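# Unclip a stand-up pouch and open its mouth

## Task

Remove the spring clip from the zip-lock stand-up pouch and set it on the table at a good distance from the pouch. Then spread the pouch open so its mouth stays close to fully wide without help. At the end the pouch must stand upright with no tilt and its entire base on the table. Its zip must not be pressed down or drooping noticeably, and no loose object may be touching the pouch or the clip.

## Robot and tools

Robot: two arms, left_arm and right_arm, each with a parallel gripper. Each arm sits on a tilted plate, and a shared metal frame behind them holds both plates. A 'too close' report treats a plate and its half of the frame as part of that arm. Calibrated bases in the scene frame: left_arm (+0.021, +0.298, +0.271) m, quat_wxyz (+0.998, -0.056, +0.026, -0.026). right_arm (-0.005, -0.302, +0.271) m, quat_wxyz (+0.998, +0.058, +0.023, -0.030).

Frame: one scene frame for everything. The origin is at table-top height, halfway between the nominal bases. +x points out over the table, +z points up, and left_arm is on the +y side (this is not the image side). Positions are in metres and orientations are quaternions written w, x, y, z. On each gripper the fingers point along its own +z and close along its own y. end_effector_position is the point between the pads, roughly 1 cm behind the fingertips. Printed positions can be slightly off, more so at long reach. In free air an arm may settle about 1 cm from its command, so that offset alone does not mean contact.

Row format, shared by execute_actions and move: 16 plain numbers covering both arms even if only one moves. The order is left x, y, z, qw, qx, qy, qz, opening, then the same 8 for right. x, y, z and the quaternion are an absolute target pose for that gripper in the scene frame, not an offset. Opening runs from -1 (closed) to +1 (fully open, 0.094 m).

execute_actions(actions, cameras): actions is a list of actions. Each action is a table of up to 15 rows, and each row lasts one control step of 1/30 s. A table with fewer rows repeats its last row until 15 steps are done. An action is refused for both arms if any target is more than 0.6 m from that gripper's current position along any of the gripper's own axes. The whole call is refused if an action is malformed, or if the first action fails that distance check against the last reported state. An empty list only returns the state and images. On each step the controller clips the command to within 100 mm and 20 degrees of the measured pose, so one action may fall short. After each action the arm heads for the 'Hand target' shown in the result, so command the rest in a later action. To keep an orientation, resend the same quaternion you used before rather than the drifted reading. To park an arm that touches nothing, resend every time its full pose from the last result before it stopped, along with its desired opening. Sending the measured pose can relieve or end a press.

move(target, speed, blend, opening_speed, blocking, cameras): each gripper follows a straight path from its Hand target to an absolute target. target is either one 16-number row or a list of up to 15 rows that differ only in their poses. There is no 0.6 m limit here. speed is in m/s, from 0.002 to 0.5 with a default of 0.25, and turning is capped at twice that in rad/s. Give one value, or one value per target. blend (m) rounds the corners at intermediate targets; the default 0 stops at each one. opening_speed (0.2 or more, scale units per second) ramps the fingers; without it the opening is applied at the start. All paths finish together, last at least 0.5 s, and are cut off after 10 s. Paths do not avoid obstacles or the other arm. Faster moves lag and stray more and hit harder, especially near full arm extension. A target set further past a contact pushes harder. blocking=false returns after about 0.5 s while the move keeps running. Until the move ends, execute_actions is refused, so use wait or stop first. A new move replaces the running one. The result adds a 'move:' line with the outcome: done (at rest within 10 mm and 2 degrees), off_target, moving, held, or fault. limits=paced means the pose was clipped, and limits=held means steps were withheld. Done does not mean contact is absent.

wait(seconds 0 to 10): the arms hold their last command and any running move continues. stop(): brakes a running move, and it needs some room to do so. zoom_image(camera, region=[x0,y0,x1,y1]): an enlarged crop of a camera's latest image, at most 504x504 px, with (0,0) at top-left. Cameras are cam_head_left, cam_head_right, cam_high, cam_left_wrist and cam_right_wrist, all 896x504. finished_scene(scene): the first call asks you to check your work. A second call in a later reply ends the scene for good, and the goal must still hold without the robot.

Result lines: each gripper's end_effector_position and end_effector_quat_wxyz, plus Hand target. grip_measured uses the opening scale and reads up to about 1.6 mm wide when empty. The last entry of Joint positions is the opening in metres. Joint torques include gravity and friction, and joints 1 to 3 wrap at ±28 N m. Tool commands shows the current opening commands; a 0 counts as a command. 'pose unreachable' means the clearance check blocked an arm. MOTOR HOT appears at 75 °C. OVER-TEMPERATURE FAULT at 90 °C folds that arm up for the rest of the scene. Joint ranges (rad): waist -2.618..3.054, shoulder 0..3.142, elbow 0..3.142 (straight 2.901), wrist pitch ±1.571, wrist yaw ±1.571, wrist roll ±2.094.

Gripping: commanding just under the first-touch reading gives a light hold. About 0.11 below it the grip reaches full force, roughly 50 to 62 N per pad, and soft items get crushed. To release, command well above grip_measured.

Avoid: dropping things, releasing parts that are still moving, slamming or pushing hard, and knocking anything off the table. Keep the grippers and wrist cameras apart, because the clearance check does not stop them colliding. Limit long loaded holds or stretched poses, since these heat the motors. Occasional brief tugs on held parts or pushes on loose items can happen.

Each tool is called after "Call:" as a command line: name --argument value for each argument, lists and objects as JSON in quotes; but a table of rows of numbers goes row by row, as --pt "numbers of a row", without its own name.

## Session

Call:
execute_actions --actions '[]'

Scene clock: 0.00 s.
left_arm: end_effector_position=(+0.5415, +0.5616, +0.2214) grip_measured=+1.000 end_effector_quat_wxyz=(+0.732, +0.140, +0.664, +0.060) | right_arm: end_effector_position=(+0.3431, -0.5173, +0.3181) grip_measured=+1.000 end_effector_quat_wxyz=(+0.407, -0.101, +0.812, +0.406)
Joint positions: left_arm=[0.748 2.824 1.472 1.529 0.824 0.277 0.094] | right_arm=[-0.89 2.358 1.767 -1.491 -1.099 -1.588 0.094]
Joint velocities: left_arm=[0.002 -0.007 0.002 0.022 0.051 -0.051 0] | right_arm=[-0.012 -0.012 -0.002 0.051 -0.051 0.022 0]
Joint torques (N m): no reading
Motor temperatures (°C): left_arm=[28 36 37 40 27 26 31] | right_arm=[27 38 40 40 26 27 25]
Heat: left arm: 40 °C; right arm: 40 °C.
Hand target: left_arm +0.5435, +0.5623, +0.2264; +0.734, +0.142, +0.661, +0.062 | right_arm +0.3461, -0.5192, +0.3236; +0.417, -0.104, +0.809, +0.401
Tool commands: left_gripper/opening=+1.0 right_gripper/opening=+1.0

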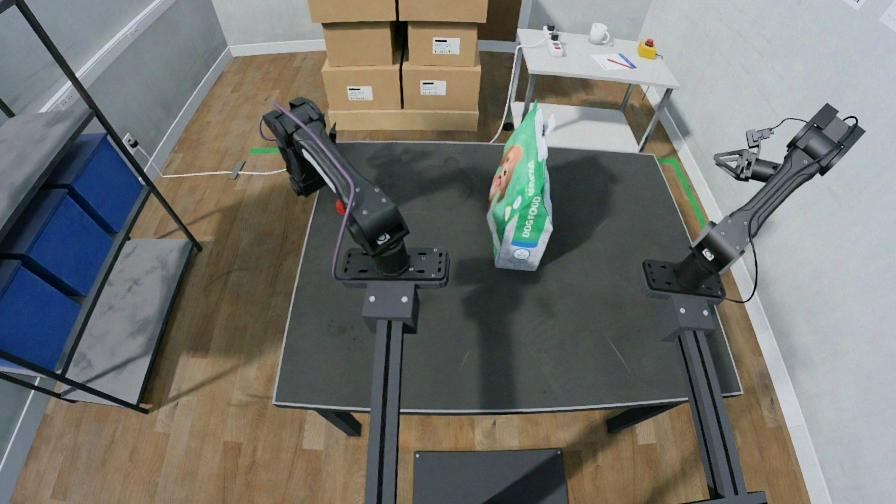

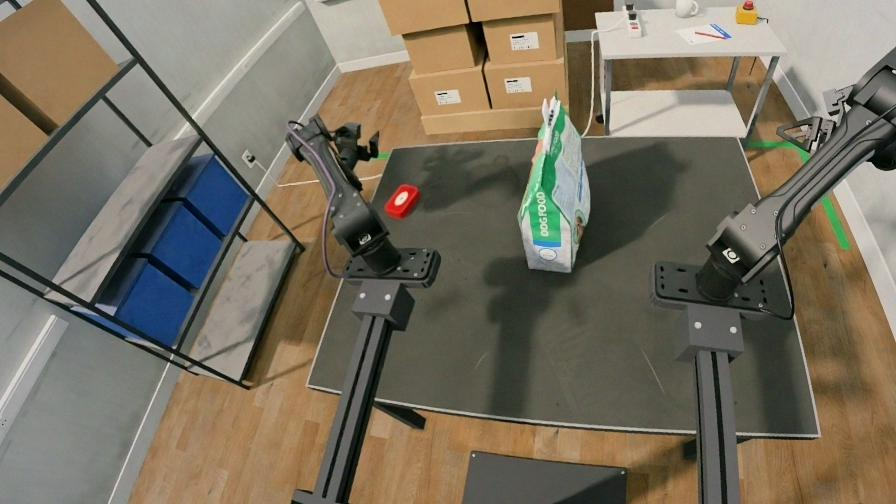

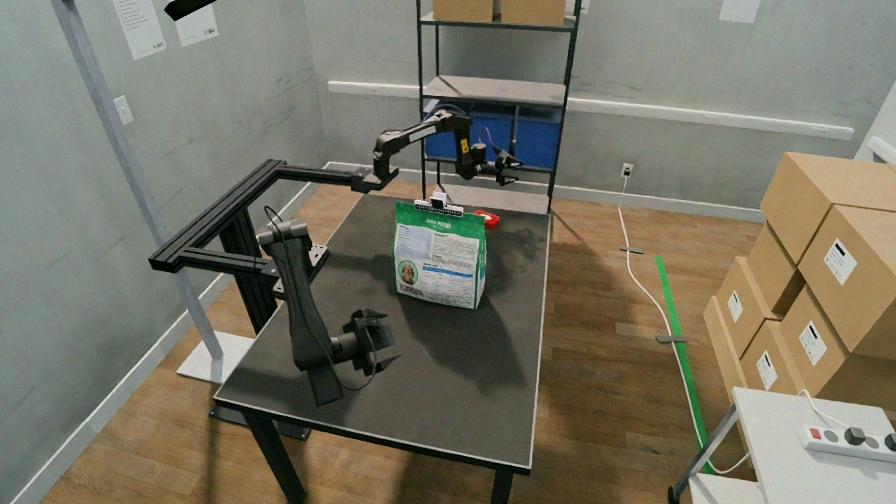

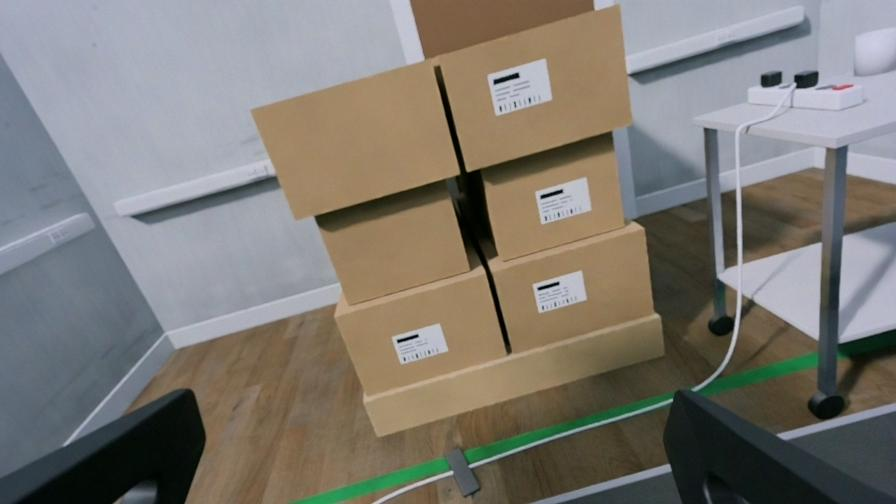

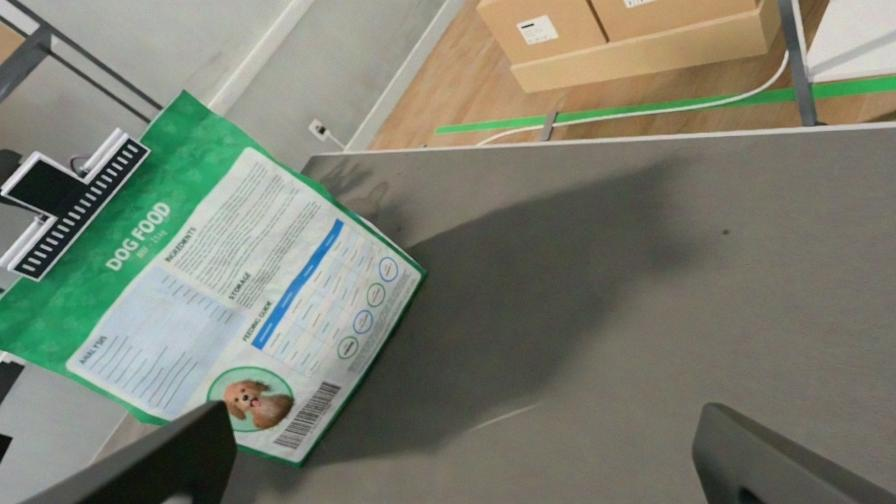

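Call:
zoom_image --camera "cam_head_left" --region '[440, 80, 640, 290]'

Call:
zoom_image --camera "cam_head_right" --region '[450, 80, 650, 290]'

Call:
zoom_image --camera "cam_high" --region '[340, 140, 540, 330]'

Call:
zoom_image --camera "cam_right_wrist" --region '[0, 80, 430, 480]'

Scaled by 2.400 from the camera's 896x504 image, which has a finer 1280x720 frame.

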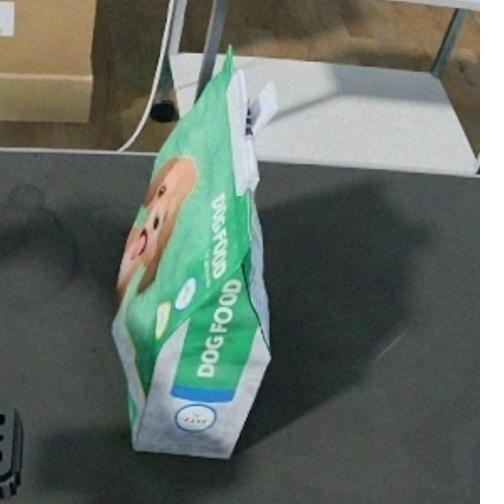

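Scaled by 2.400 from the camera's 896x504 image, which has a finer 1280x720 frame.

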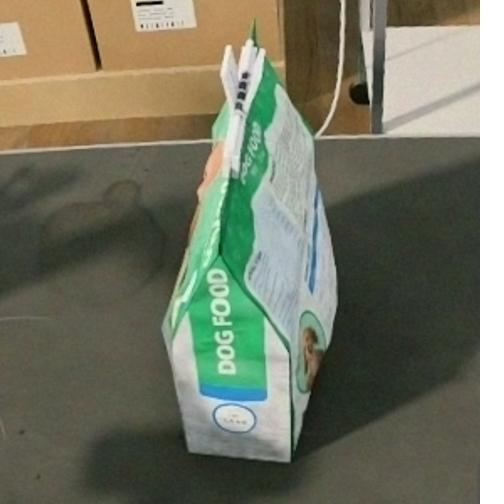

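Scaled by 2.520 from the camera's 896x504 image, which has a finer 1280x720 frame.

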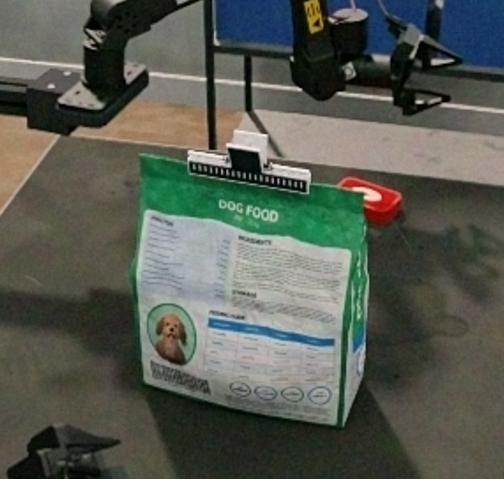

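Scaled by 1.172 from the camera's 896x504 image, which has a finer 1280x720 frame.

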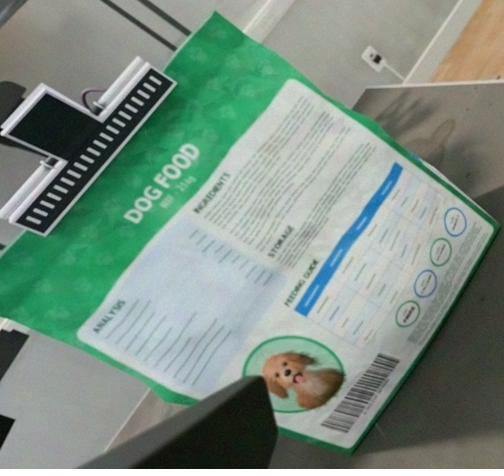

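Call:
move --pt "0.5435 0.5623 0.2264 0.734 0.142 0.661 0.062 1 0.25 -0.35 0.5 0.383 0 0.924 0 1" --pt "0.5435 0.5623 0.2264 0.734 0.142 0.661 0.062 1 0.17 -0.05 0.56 0.383 0 0.924 0 1" --blend 0.05

Scene clock: 6.30 s.
left_arm: end_effector_position=(+0.5415, +0.5616, +0.2214) grip_measured=+1.000 end_effector_quat_wxyz=(+0.732, +0.140, +0.664, +0.060) | right_arm: end_effector_position=(+0.1588, -0.0502, +0.5531) grip_measured=+1.000 end_effector_quat_wxyz=(+0.378, -0.014, +0.925, +0.021)
Joint positions: left_arm=[0.748 2.824 1.472 1.529 0.824 0.277 0.094] | right_arm=[1.552 1.663 1.695 -1.565 0.818 1.395 0.094]
Joint velocities: left_arm=[-0.002 -0.002 -0.002 -0.066 -0.022 -0.066 0] | right_arm=[-0.002 0.012 -0.012 0.051 0.037 -0.051 0]
Joint torques (N m): left_arm=[-0.76 -13.63 3.64 2.01 0 0] | right_arm=[0.47 -6.68 8.2 0.36 0.67 0.07]
Motor temperatures (°C): left_arm=[28 39 37 41 27 26 31] | right_arm=[27 40 41 40 26 26 25]
Heat: left arm: 41 °C; right arm: 41 °C.
Hand target: left_arm +0.5435, +0.5623, +0.2264; +0.734, +0.142, +0.661, +0.062 | right_arm +0.1620, -0.0518, +0.5616; +0.391, -0.010, +0.920, +0.023
Off the commanded pose: left_arm 0.005 m, 1 deg | right_arm 0.013 m, 3 deg.
joint sent to its limit (right arm) — joint 4 (wrist pitch), lower limit. The joint targets are off in position and orientation.
move: off_target (right_arm)

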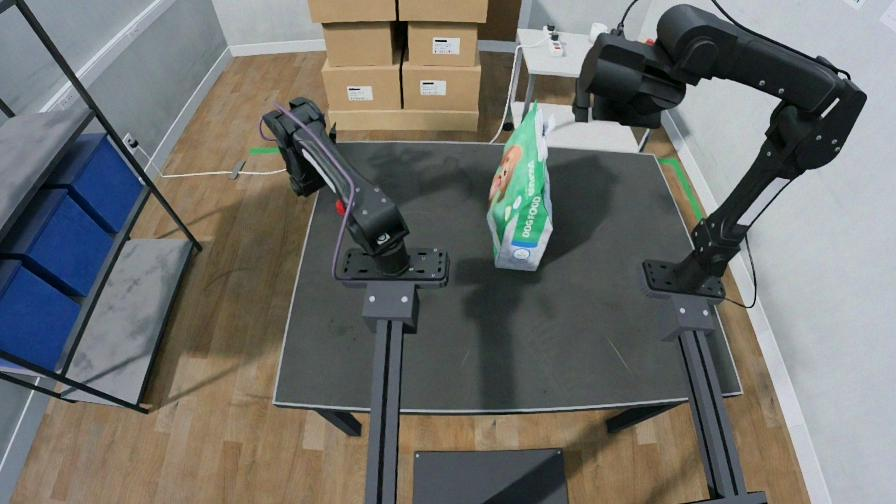

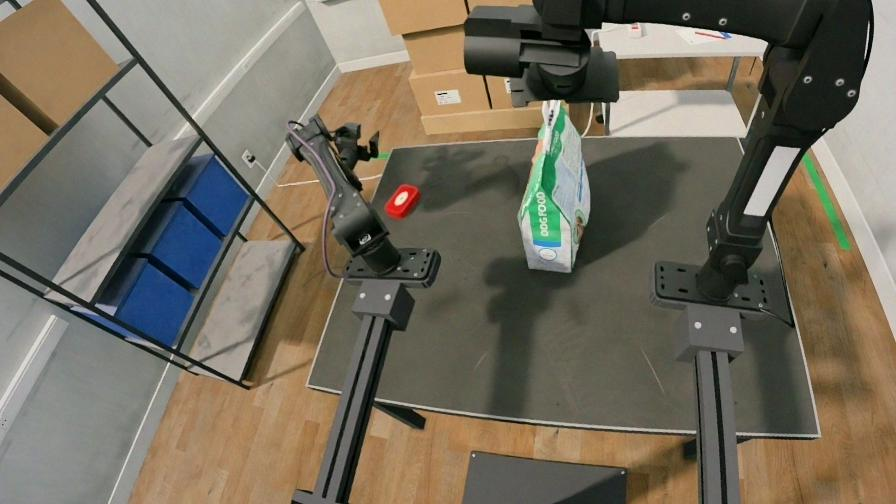

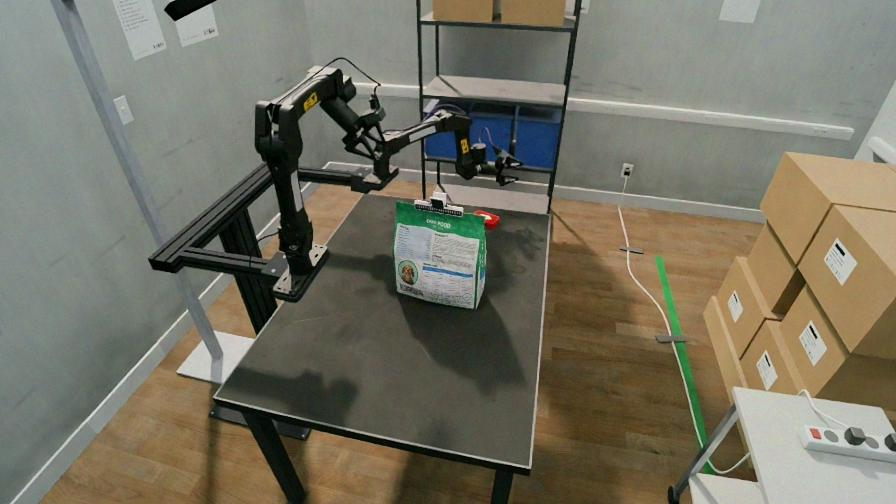

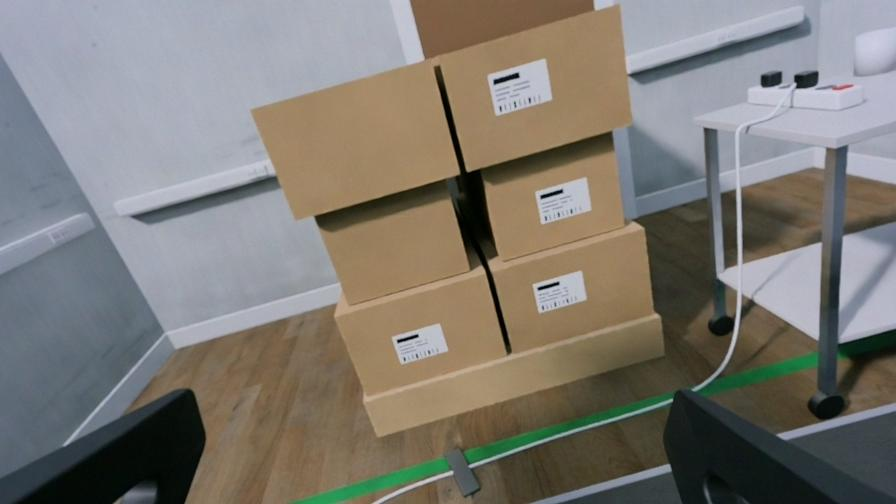

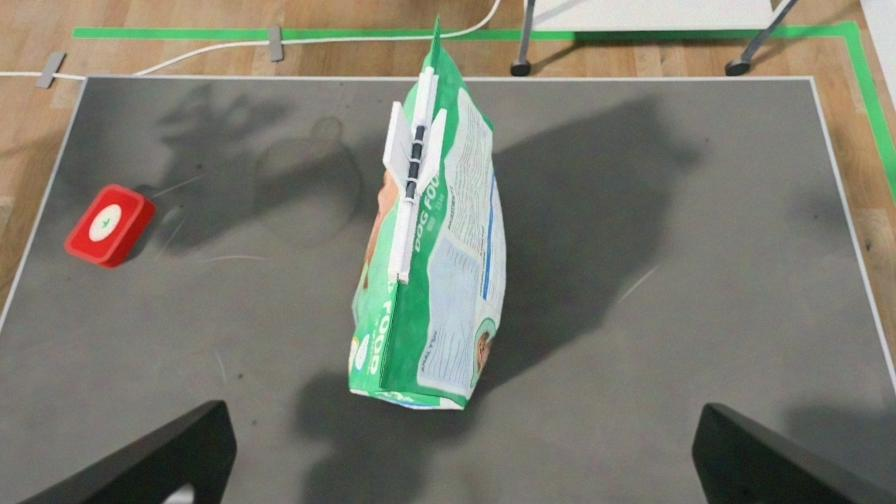

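Call:
move --target '[0.5435,0.5623,0.2264,0.734,0.142,0.661,0.062,1,0.28,-0.015,0.50,0.216,0.034,0.975,-0.008,1]'

Call:
zoom_image --camera "cam_right_wrist" --region '[250, 100, 650, 500]'

Scene clock: 9.20 s.
left_arm: end_effector_position=(+0.5415, +0.5616, +0.2214) grip_measured=+1.000 end_effector_quat_wxyz=(+0.732, +0.140, +0.664, +0.060) | right_arm: end_effector_position=(+0.2801, -0.0159, +0.4988) grip_measured=+1.000 end_effector_quat_wxyz=(+0.217, +0.039, +0.975, -0.006)
Joint positions: left_arm=[0.748 2.824 1.472 1.529 0.824 0.277 0.094] | right_arm=[1.105 2.03 2.094 -1.503 0.484 1.067 0.094]
Joint velocities: left_arm=[-0.002 0.007 -0.012 -0.037 -0.051 0.007 0] | right_arm=[-0.002 -0.007 -0.012 0.051 -0.037 -0.022 0]
Joint torques (N m): left_arm=[-0.79 -13.64 3.64 2.01 0 -0.01] | right_arm=[1.11 -9.85 8.39 0.53 0.19 -0.02]
Motor temperatures (°C): left_arm=[28 41 37 41 27 26 31] | right_arm=[27 40 41 39 26 26 24]
Heat: left arm: 41 °C; right arm: 41 °C.
Hand target: left_arm +0.5435, +0.5623, +0.2264; +0.734, +0.142, +0.661, +0.062 | right_arm +0.2796, -0.0136, +0.4992; +0.215, +0.034, +0.976, -0.008
Off the commanded pose: left_arm 0.005 m, 1 deg | right_arm 0.002 m, 1 deg.
move: done

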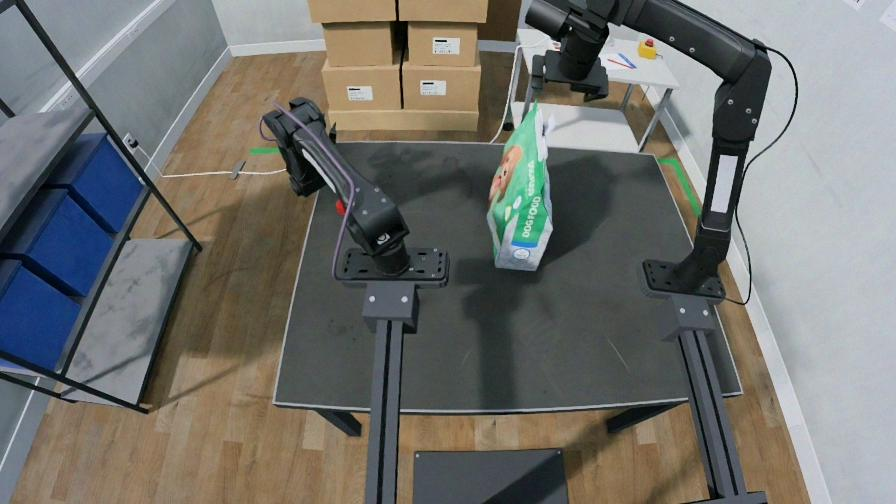

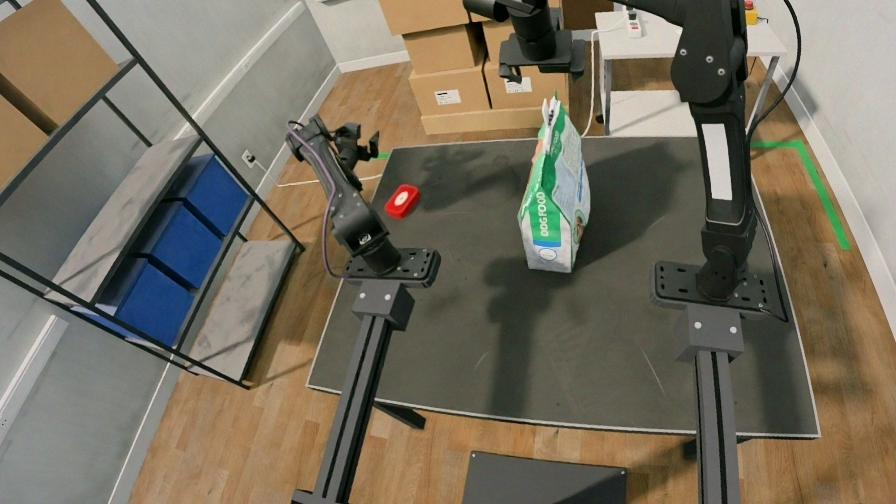

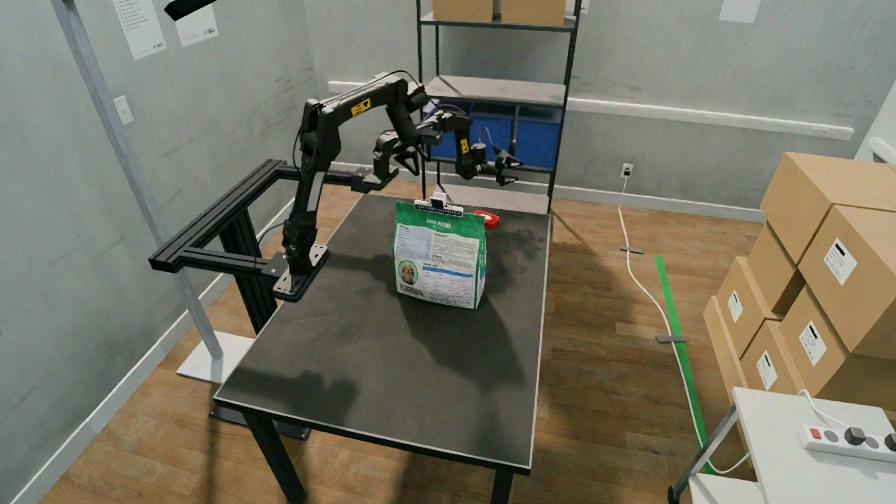

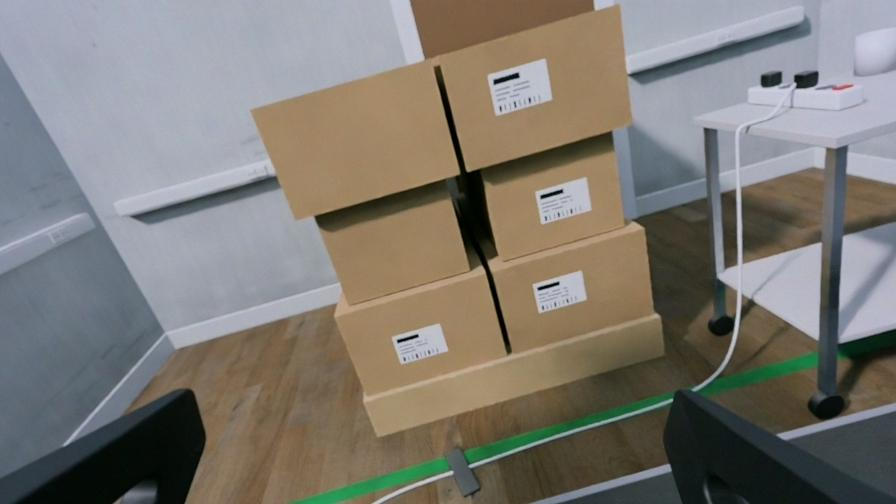

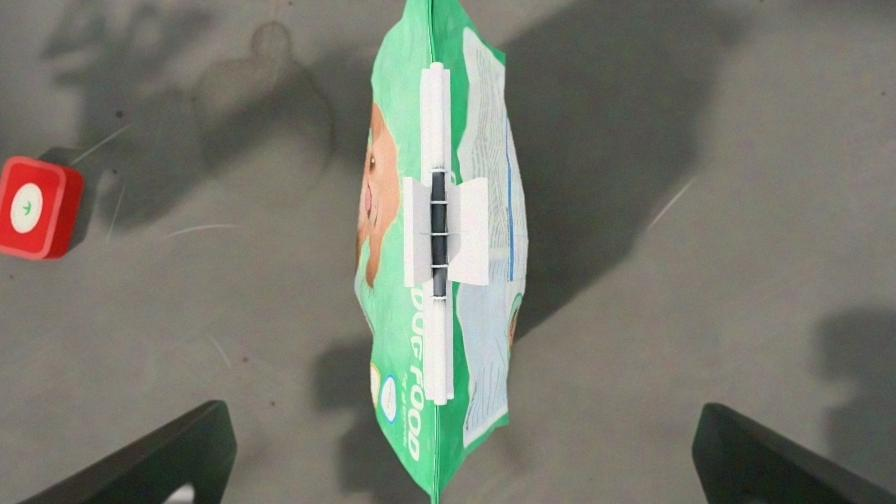

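Scaled by 1.260 from the camera's 896x504 image, which has a finer 1280x720 frame.

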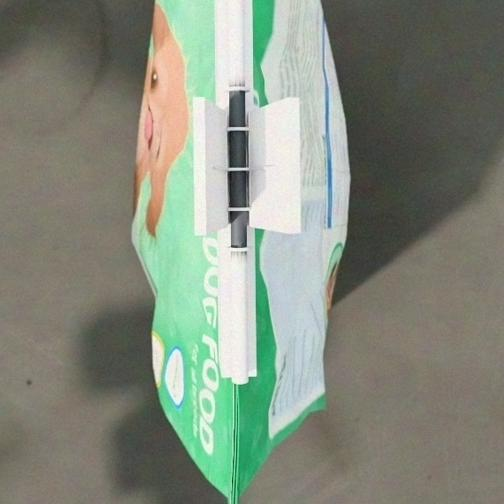

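Call:
move --target '[0.5435,0.5623,0.2264,0.734,0.142,0.661,0.062,1,0.31,-0.013,0.425,0.216,0.034,0.975,-0.008,1]' --cameras '["cam_head_right","cam_high","cam_right_wrist"]'

Call:
zoom_image --camera "cam_high" --region '[360, 80, 520, 240]'

Call:
zoom_image --camera "cam_head_right" --region '[450, 20, 650, 220]'

Scene clock: 10.93 s.
left_arm: end_effector_position=(+0.5415, +0.5616, +0.2214) grip_measured=+1.000 end_effector_quat_wxyz=(+0.732, +0.140, +0.664, +0.060) | right_arm: end_effector_position=(+0.3111, -0.0122, +0.4285) grip_measured=+1.000 end_effector_quat_wxyz=(+0.218, +0.038, +0.975, -0.006)
Joint positions: left_arm=[0.748 2.824 1.472 1.529 0.824 0.277 0.094] | right_arm=[1.026 2.029 1.812 -1.18 0.473 0.976 0.094]
Joint velocities: left_arm=[0.017 0.002 -0.007 0.037 -0.066 0.051 0] | right_arm=[0.002 0.002 0.007 -0.007 0.022 0.081 0]
Joint torques (N m): left_arm=[-0.8 -13.67 3.64 2 0 -0.01] | right_arm=[0.9 -11.47 5.96 0.85 0.17 -0.05]
Motor temperatures (°C): left_arm=[28 41 37 41 27 26 31] | right_arm=[27 40 41 39 26 26 24]
Heat: left arm: 41 °C; right arm: 41 °C.
Hand target: left_arm +0.5435, +0.5623, +0.2264; +0.734, +0.142, +0.661, +0.062 | right_arm +0.3104, -0.0121, +0.4252; +0.216, +0.034, +0.976, -0.008
Off the commanded pose: left_arm 0.005 m, 1 deg | right_arm 0.004 m, 1 deg.
move: done
Images, in order (width x height): cam_head_right 896x504, cam_high 896x504, cam_right_wrist 896x504.

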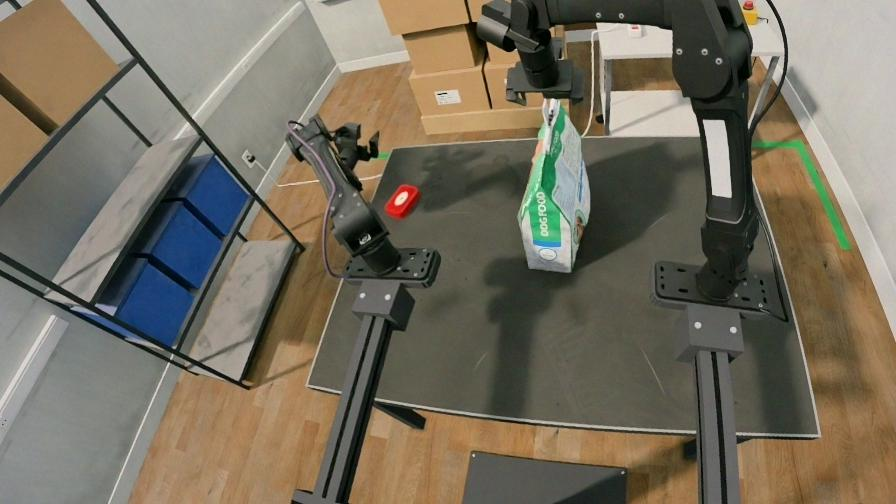

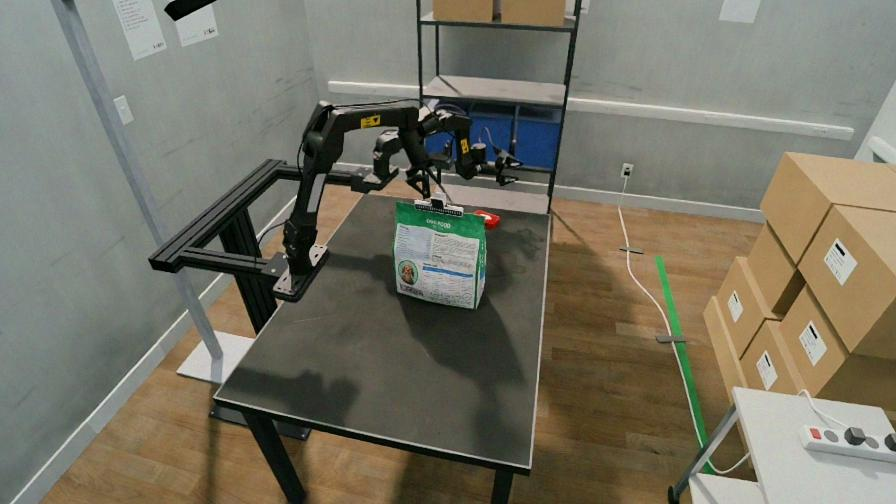

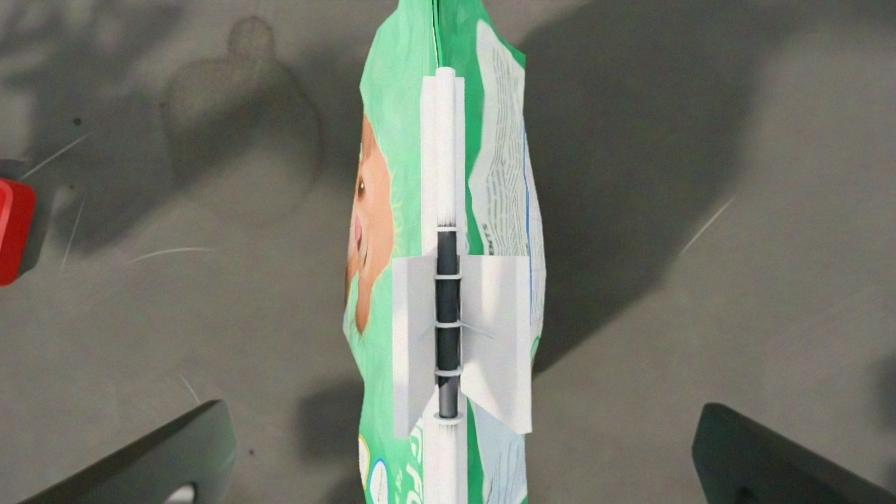

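Scaled by 3.150 from the camera's 896x504 image, which has a finer 1280x720 frame.

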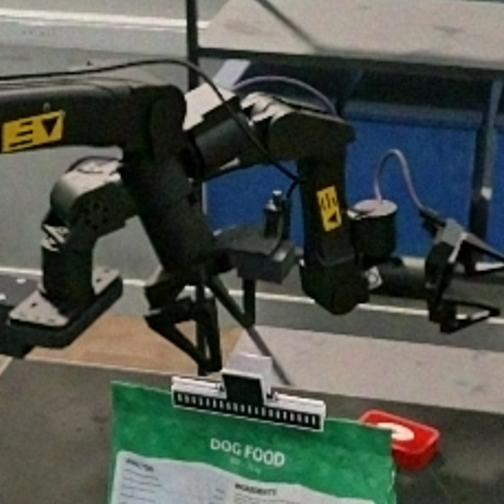

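Scaled by 2.520 from the camera's 896x504 image, which has a finer 1280x720 frame.

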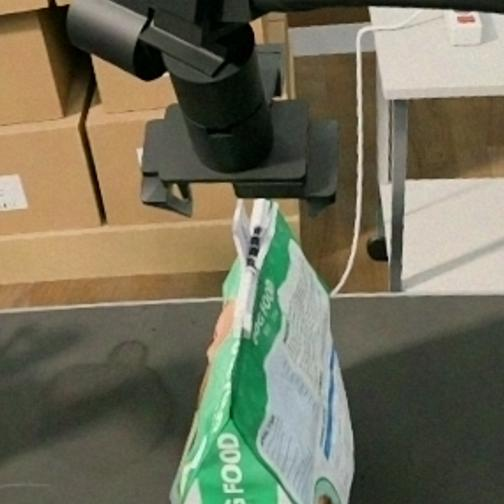

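Call:
move --target '[0.5435,0.5623,0.2264,0.734,0.142,0.661,0.062,1,0.331,-0.010,0.388,0.216,0.034,0.975,-0.008,1]' --speed 0.1 --cameras '["cam_head_right","cam_high","cam_right_wrist"]'

Call:
zoom_image --camera "cam_high" --region '[360, 80, 520, 240]'

Scene clock: 12.67 s.
left_arm: end_effector_position=(+0.5415, +0.5616, +0.2214) grip_measured=+1.000 end_effector_quat_wxyz=(+0.732, +0.140, +0.664, +0.060) | right_arm: end_effector_position=(+0.3310, -0.0095, +0.3961) grip_measured=+1.000 end_effector_quat_wxyz=(+0.221, +0.038, +0.975, -0.002)
Joint positions: left_arm=[0.748 2.824 1.472 1.529 0.824 0.277 0.094] | right_arm=[0.982 2.064 1.736 -1.035 0.465 0.924 0.094]
Joint velocities: left_arm=[-0.002 0.012 -0.022 0.022 -0.022 0.022 0] | right_arm=[-0.002 -0.012 0.007 0.022 -0.051 -0.066 0]
Joint torques (N m): left_arm=[-0.79 -13.63 3.64 2.01 -0.02 -0.01] | right_arm=[0.77 -10.82 6.32 0.9 0.18 -0.03]
Motor temperatures (°C): left_arm=[28 42 37 41 27 26 31] | right_arm=[27 41 41 39 26 26 24]
Heat: left arm: 42 °C; right arm: 41 °C.
Hand target: left_arm +0.5435, +0.5623, +0.2264; +0.734, +0.142, +0.661, +0.062 | right_arm +0.3310, -0.0096, +0.3880; +0.216, +0.034, +0.976, -0.008
Off the commanded pose: left_arm 0.005 m, 1 deg | right_arm 0.008 m, 1 deg.
move: done
Images, in order (width x height): cam_head_right 896x504, cam_high 896x504, cam_right_wrist 896x504.

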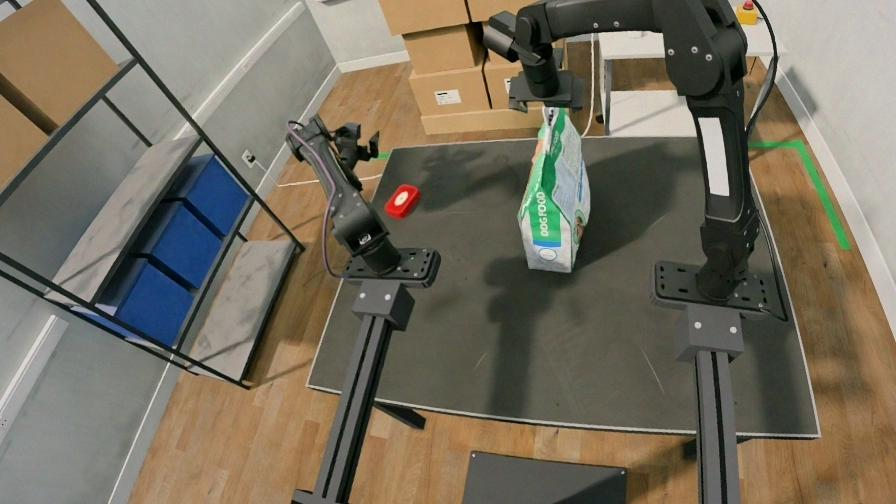

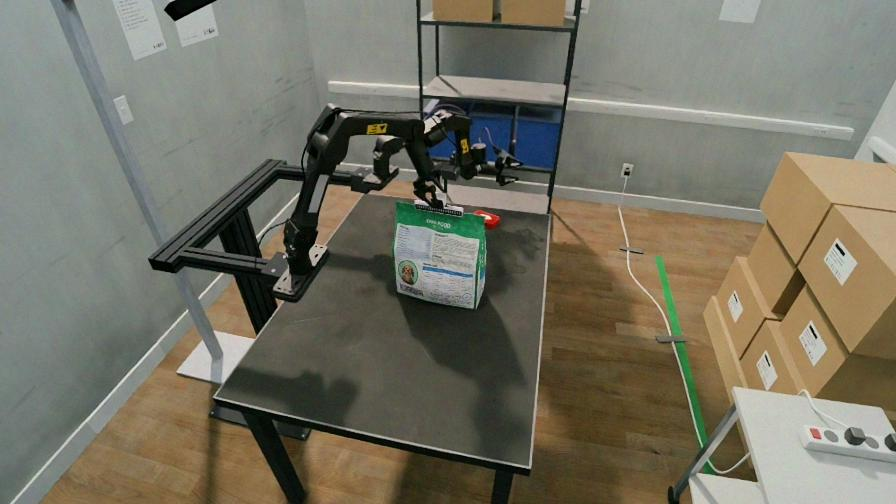

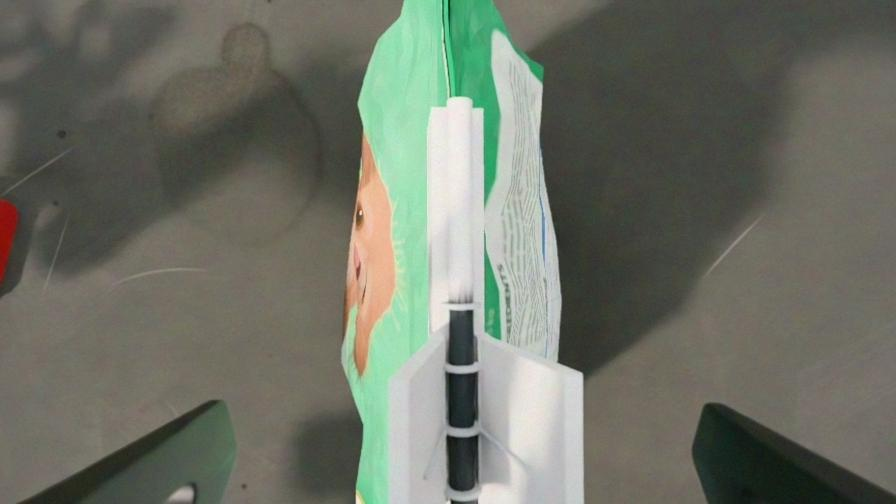

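Scaled by 3.150 from the camera's 896x504 image, which has a finer 1280x720 frame.

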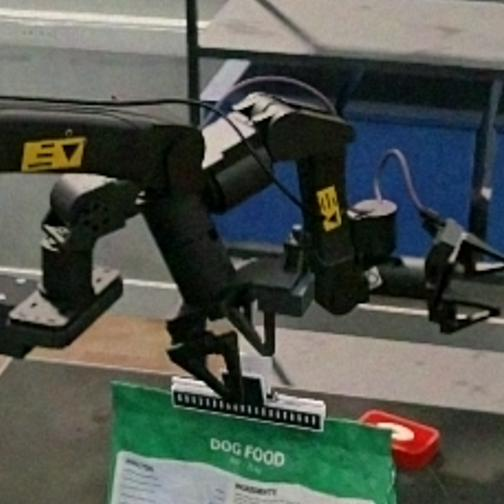

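Call:
move --target '[0.5435,0.5623,0.2264,0.734,0.142,0.661,0.062,1,0.338,-0.013,0.379,0.216,0.034,0.975,-0.008,1]' --speed 0.1 --cameras '["cam_high","cam_right_wrist"]'

Call:
zoom_image --camera "cam_high" --region '[360, 80, 520, 240]'

Scene clock: 14.10 s.
left_arm: end_effector_position=(+0.5415, +0.5616, +0.2214) grip_measured=+1.000 end_effector_quat_wxyz=(+0.732, +0.140, +0.664, +0.060) | right_arm: end_effector_position=(+0.3386, -0.0123, +0.3906) grip_measured=+1.000 end_effector_quat_wxyz=(+0.224, +0.039, +0.974, +0.001)
Joint positions: left_arm=[0.748 2.824 1.472 1.529 0.824 0.277 0.094] | right_arm=[0.962 2.064 1.714 -0.995 0.461 0.902 0.094]
Joint velocities: left_arm=[0.002 -0.012 -0.002 0.022 -0.051 0.022 0] | right_arm=[0.017 0.012 0.012 -0.007 0.037 -0.051 0]
Joint torques (N m): left_arm=[-0.77 -13.65 3.62 2.01 -0.01 -0.01] | right_arm=[0.73 -10.48 6.11 0.92 0.17 -0.03]
Motor temperatures (°C): left_arm=[28 43 37 41 27 26 31] | right_arm=[27 42 41 39 26 26 24]
Heat: left arm: 43 °C; right arm: 42 °C.
Hand target: left_arm +0.5435, +0.5623, +0.2264; +0.734, +0.142, +0.661, +0.062 | right_arm +0.3381, -0.0130, +0.3792; +0.216, +0.034, +0.976, -0.008
Off the commanded pose: left_arm 0.005 m, 1 deg | right_arm 0.012 m, 1 deg.
move: off_target (right_arm)
Images, in order (width x height): cam_high 896x504, cam_right_wrist 896x504.

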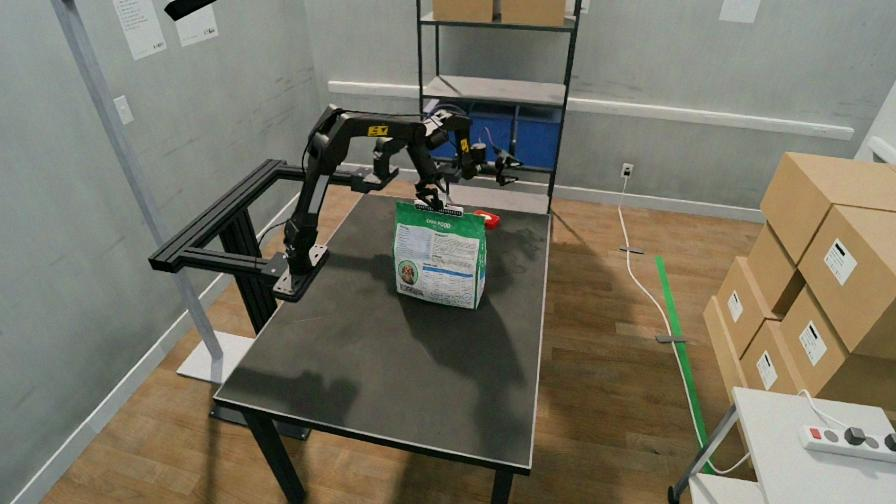

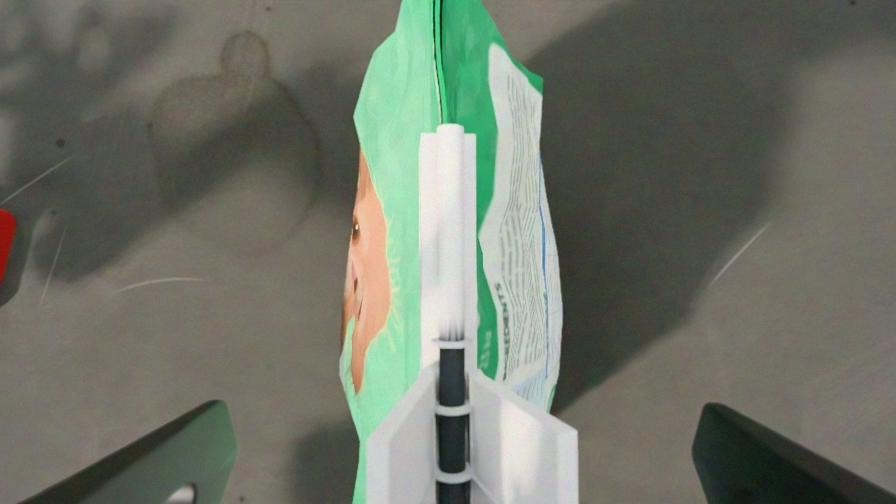

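Scaled by 3.150 from the camera's 896x504 image, which has a finer 1280x720 frame.

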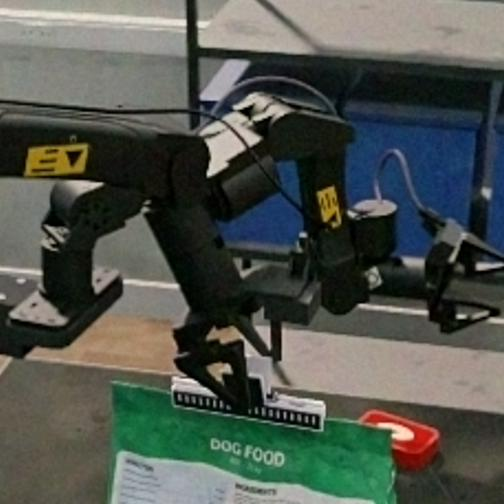

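Call:
move --target '[0.5435,0.5623,0.2264,0.734,0.142,0.661,0.062,1,0.338,-0.013,0.379,0.216,0.034,0.975,-0.008,-0.6]' --opening_speed 1.2 --cameras '["cam_high","cam_right_wrist"]'

Call:
zoom_image --camera "cam_high" --region '[360, 80, 520, 240]'

Scene clock: 16.07 s.
left_arm: end_effector_position=(+0.5415, +0.5616, +0.2214) grip_measured=+1.000 end_effector_quat_wxyz=(+0.732, +0.140, +0.664, +0.060) | right_arm: end_effector_position=(+0.3386, -0.0119, +0.3906) grip_measured=-0.595 end_effector_quat_wxyz=(+0.223, +0.038, +0.974, +0.002)
Joint positions: left_arm=[0.748 2.824 1.472 1.529 0.824 0.277 0.094] | right_arm=[0.962 2.064 1.714 -0.993 0.459 0.901 0.019]
Joint velocities: left_arm=[-0.002 -0.012 0.002 -0.051 0.037 0.022 0] | right_arm=[0.002 -0.007 -0.012 -0.066 -0.022 0.007 0.002]
Joint torques (N m): left_arm=[-0.76 -13.64 3.64 2 0.01 -0.01] | right_arm=[0.73 -10.54 5.94 0.93 0.18 -0.02]
Motor temperatures (°C): left_arm=[28 43 37 42 27 26 31] | right_arm=[27 42 41 39 26 26 24]
Heat: left arm: 43 °C; right arm: 42 °C.
Hand target: left_arm +0.5435, +0.5623, +0.2264; +0.734, +0.142, +0.661, +0.062 | right_arm +0.3379, -0.0132, +0.3791; +0.216, +0.034, +0.976, -0.008
Off the commanded pose: left_arm 0.005 m, 1 deg | right_arm 0.012 m, 2 deg.
move: off_target (right_arm)
Images, in order (width x height): cam_high 896x504, cam_right_wrist 896x504.

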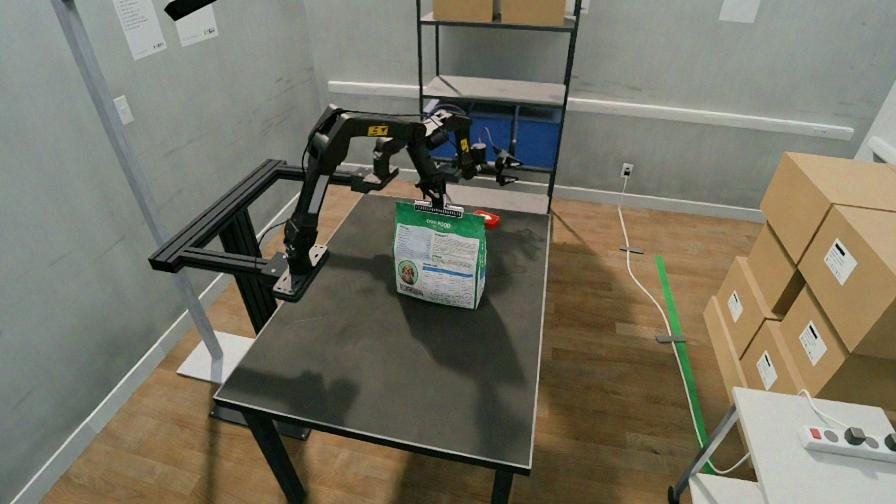

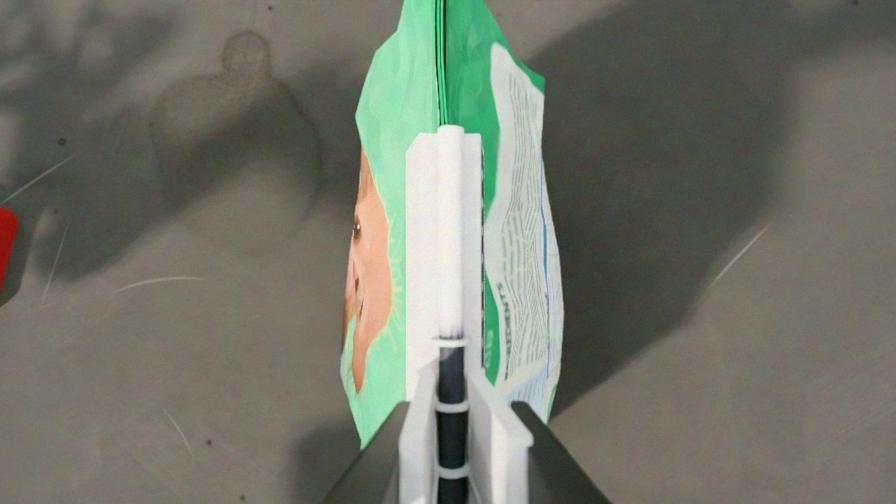

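Scaled by 3.150 from the camera's 896x504 image, which has a finer 1280x720 frame.

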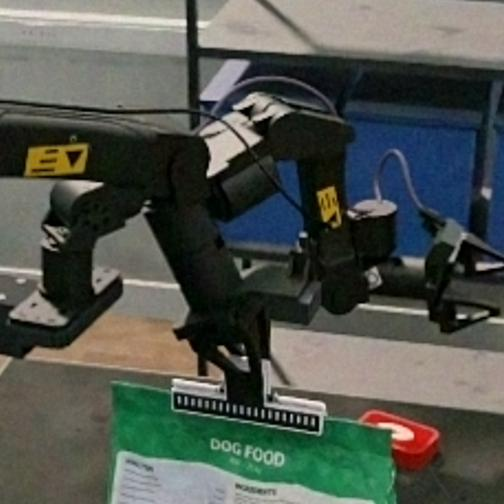

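Call:
move --target '[0.5435,0.5623,0.2264,0.734,0.142,0.661,0.062,1,0.338,-0.013,0.379,0.216,0.034,0.975,-0.008,-1]' --opening_speed 1 --cameras '["cam_right_wrist"]'

Scene clock: 17.00 s.
left_arm: end_effector_position=(+0.5415, +0.5616, +0.2214) grip_measured=+1.000 end_effector_quat_wxyz=(+0.732, +0.140, +0.664, +0.060) | right_arm: end_effector_position=(+0.3385, -0.0118, +0.3906) grip_measured=-0.649 end_effector_quat_wxyz=(+0.223, +0.038, +0.974, +0.002)
Joint positions: left_arm=[0.748 2.824 1.472 1.529 0.824 0.277 0.094] | right_arm=[0.962 2.064 1.714 -0.993 0.459 0.901 0.016]
Joint velocities: left_arm=[0.012 0.007 -0.002 -0.037 -0.037 0.037 0] | right_arm=[-0.007 -0.002 -0.017 -0.037 -0.007 -0.022 -0.001]
Joint torques (N m): left_arm=[-0.76 -13.63 3.64 2.01 0 -0.01] | right_arm=[0.76 -10.51 5.98 0.93 0.18 -0.02]
Motor temperatures (°C): left_arm=[28 44 37 42 27 26 31] | right_arm=[27 43 41 39 26 26 24]
Heat: left arm: 44 °C; right arm: 43 °C.
Hand target: left_arm +0.5435, +0.5623, +0.2264; +0.734, +0.142, +0.661, +0.062 | right_arm +0.3379, -0.0131, +0.3791; +0.216, +0.034, +0.976, -0.008
Off the commanded pose: left_arm 0.005 m, 1 deg | right_arm 0.012 m, 2 deg.
move: off_target (right_arm)
Images, in order (width x height): cam_right_wrist 896x504.

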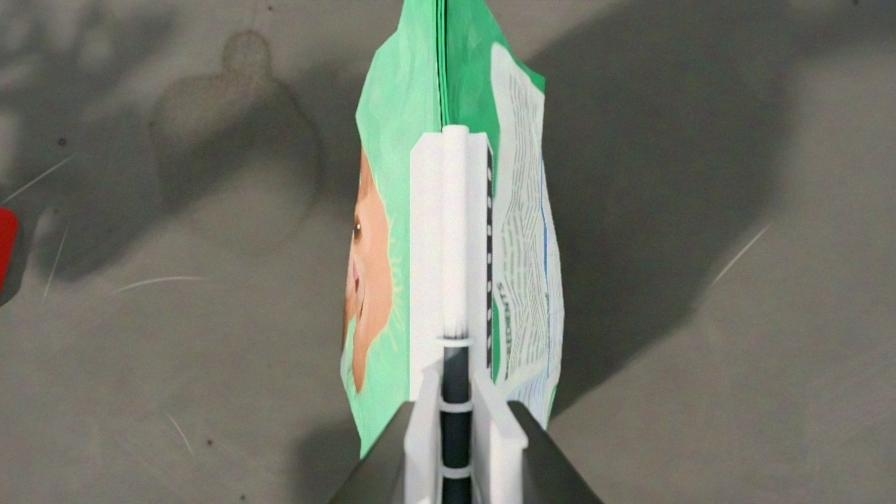

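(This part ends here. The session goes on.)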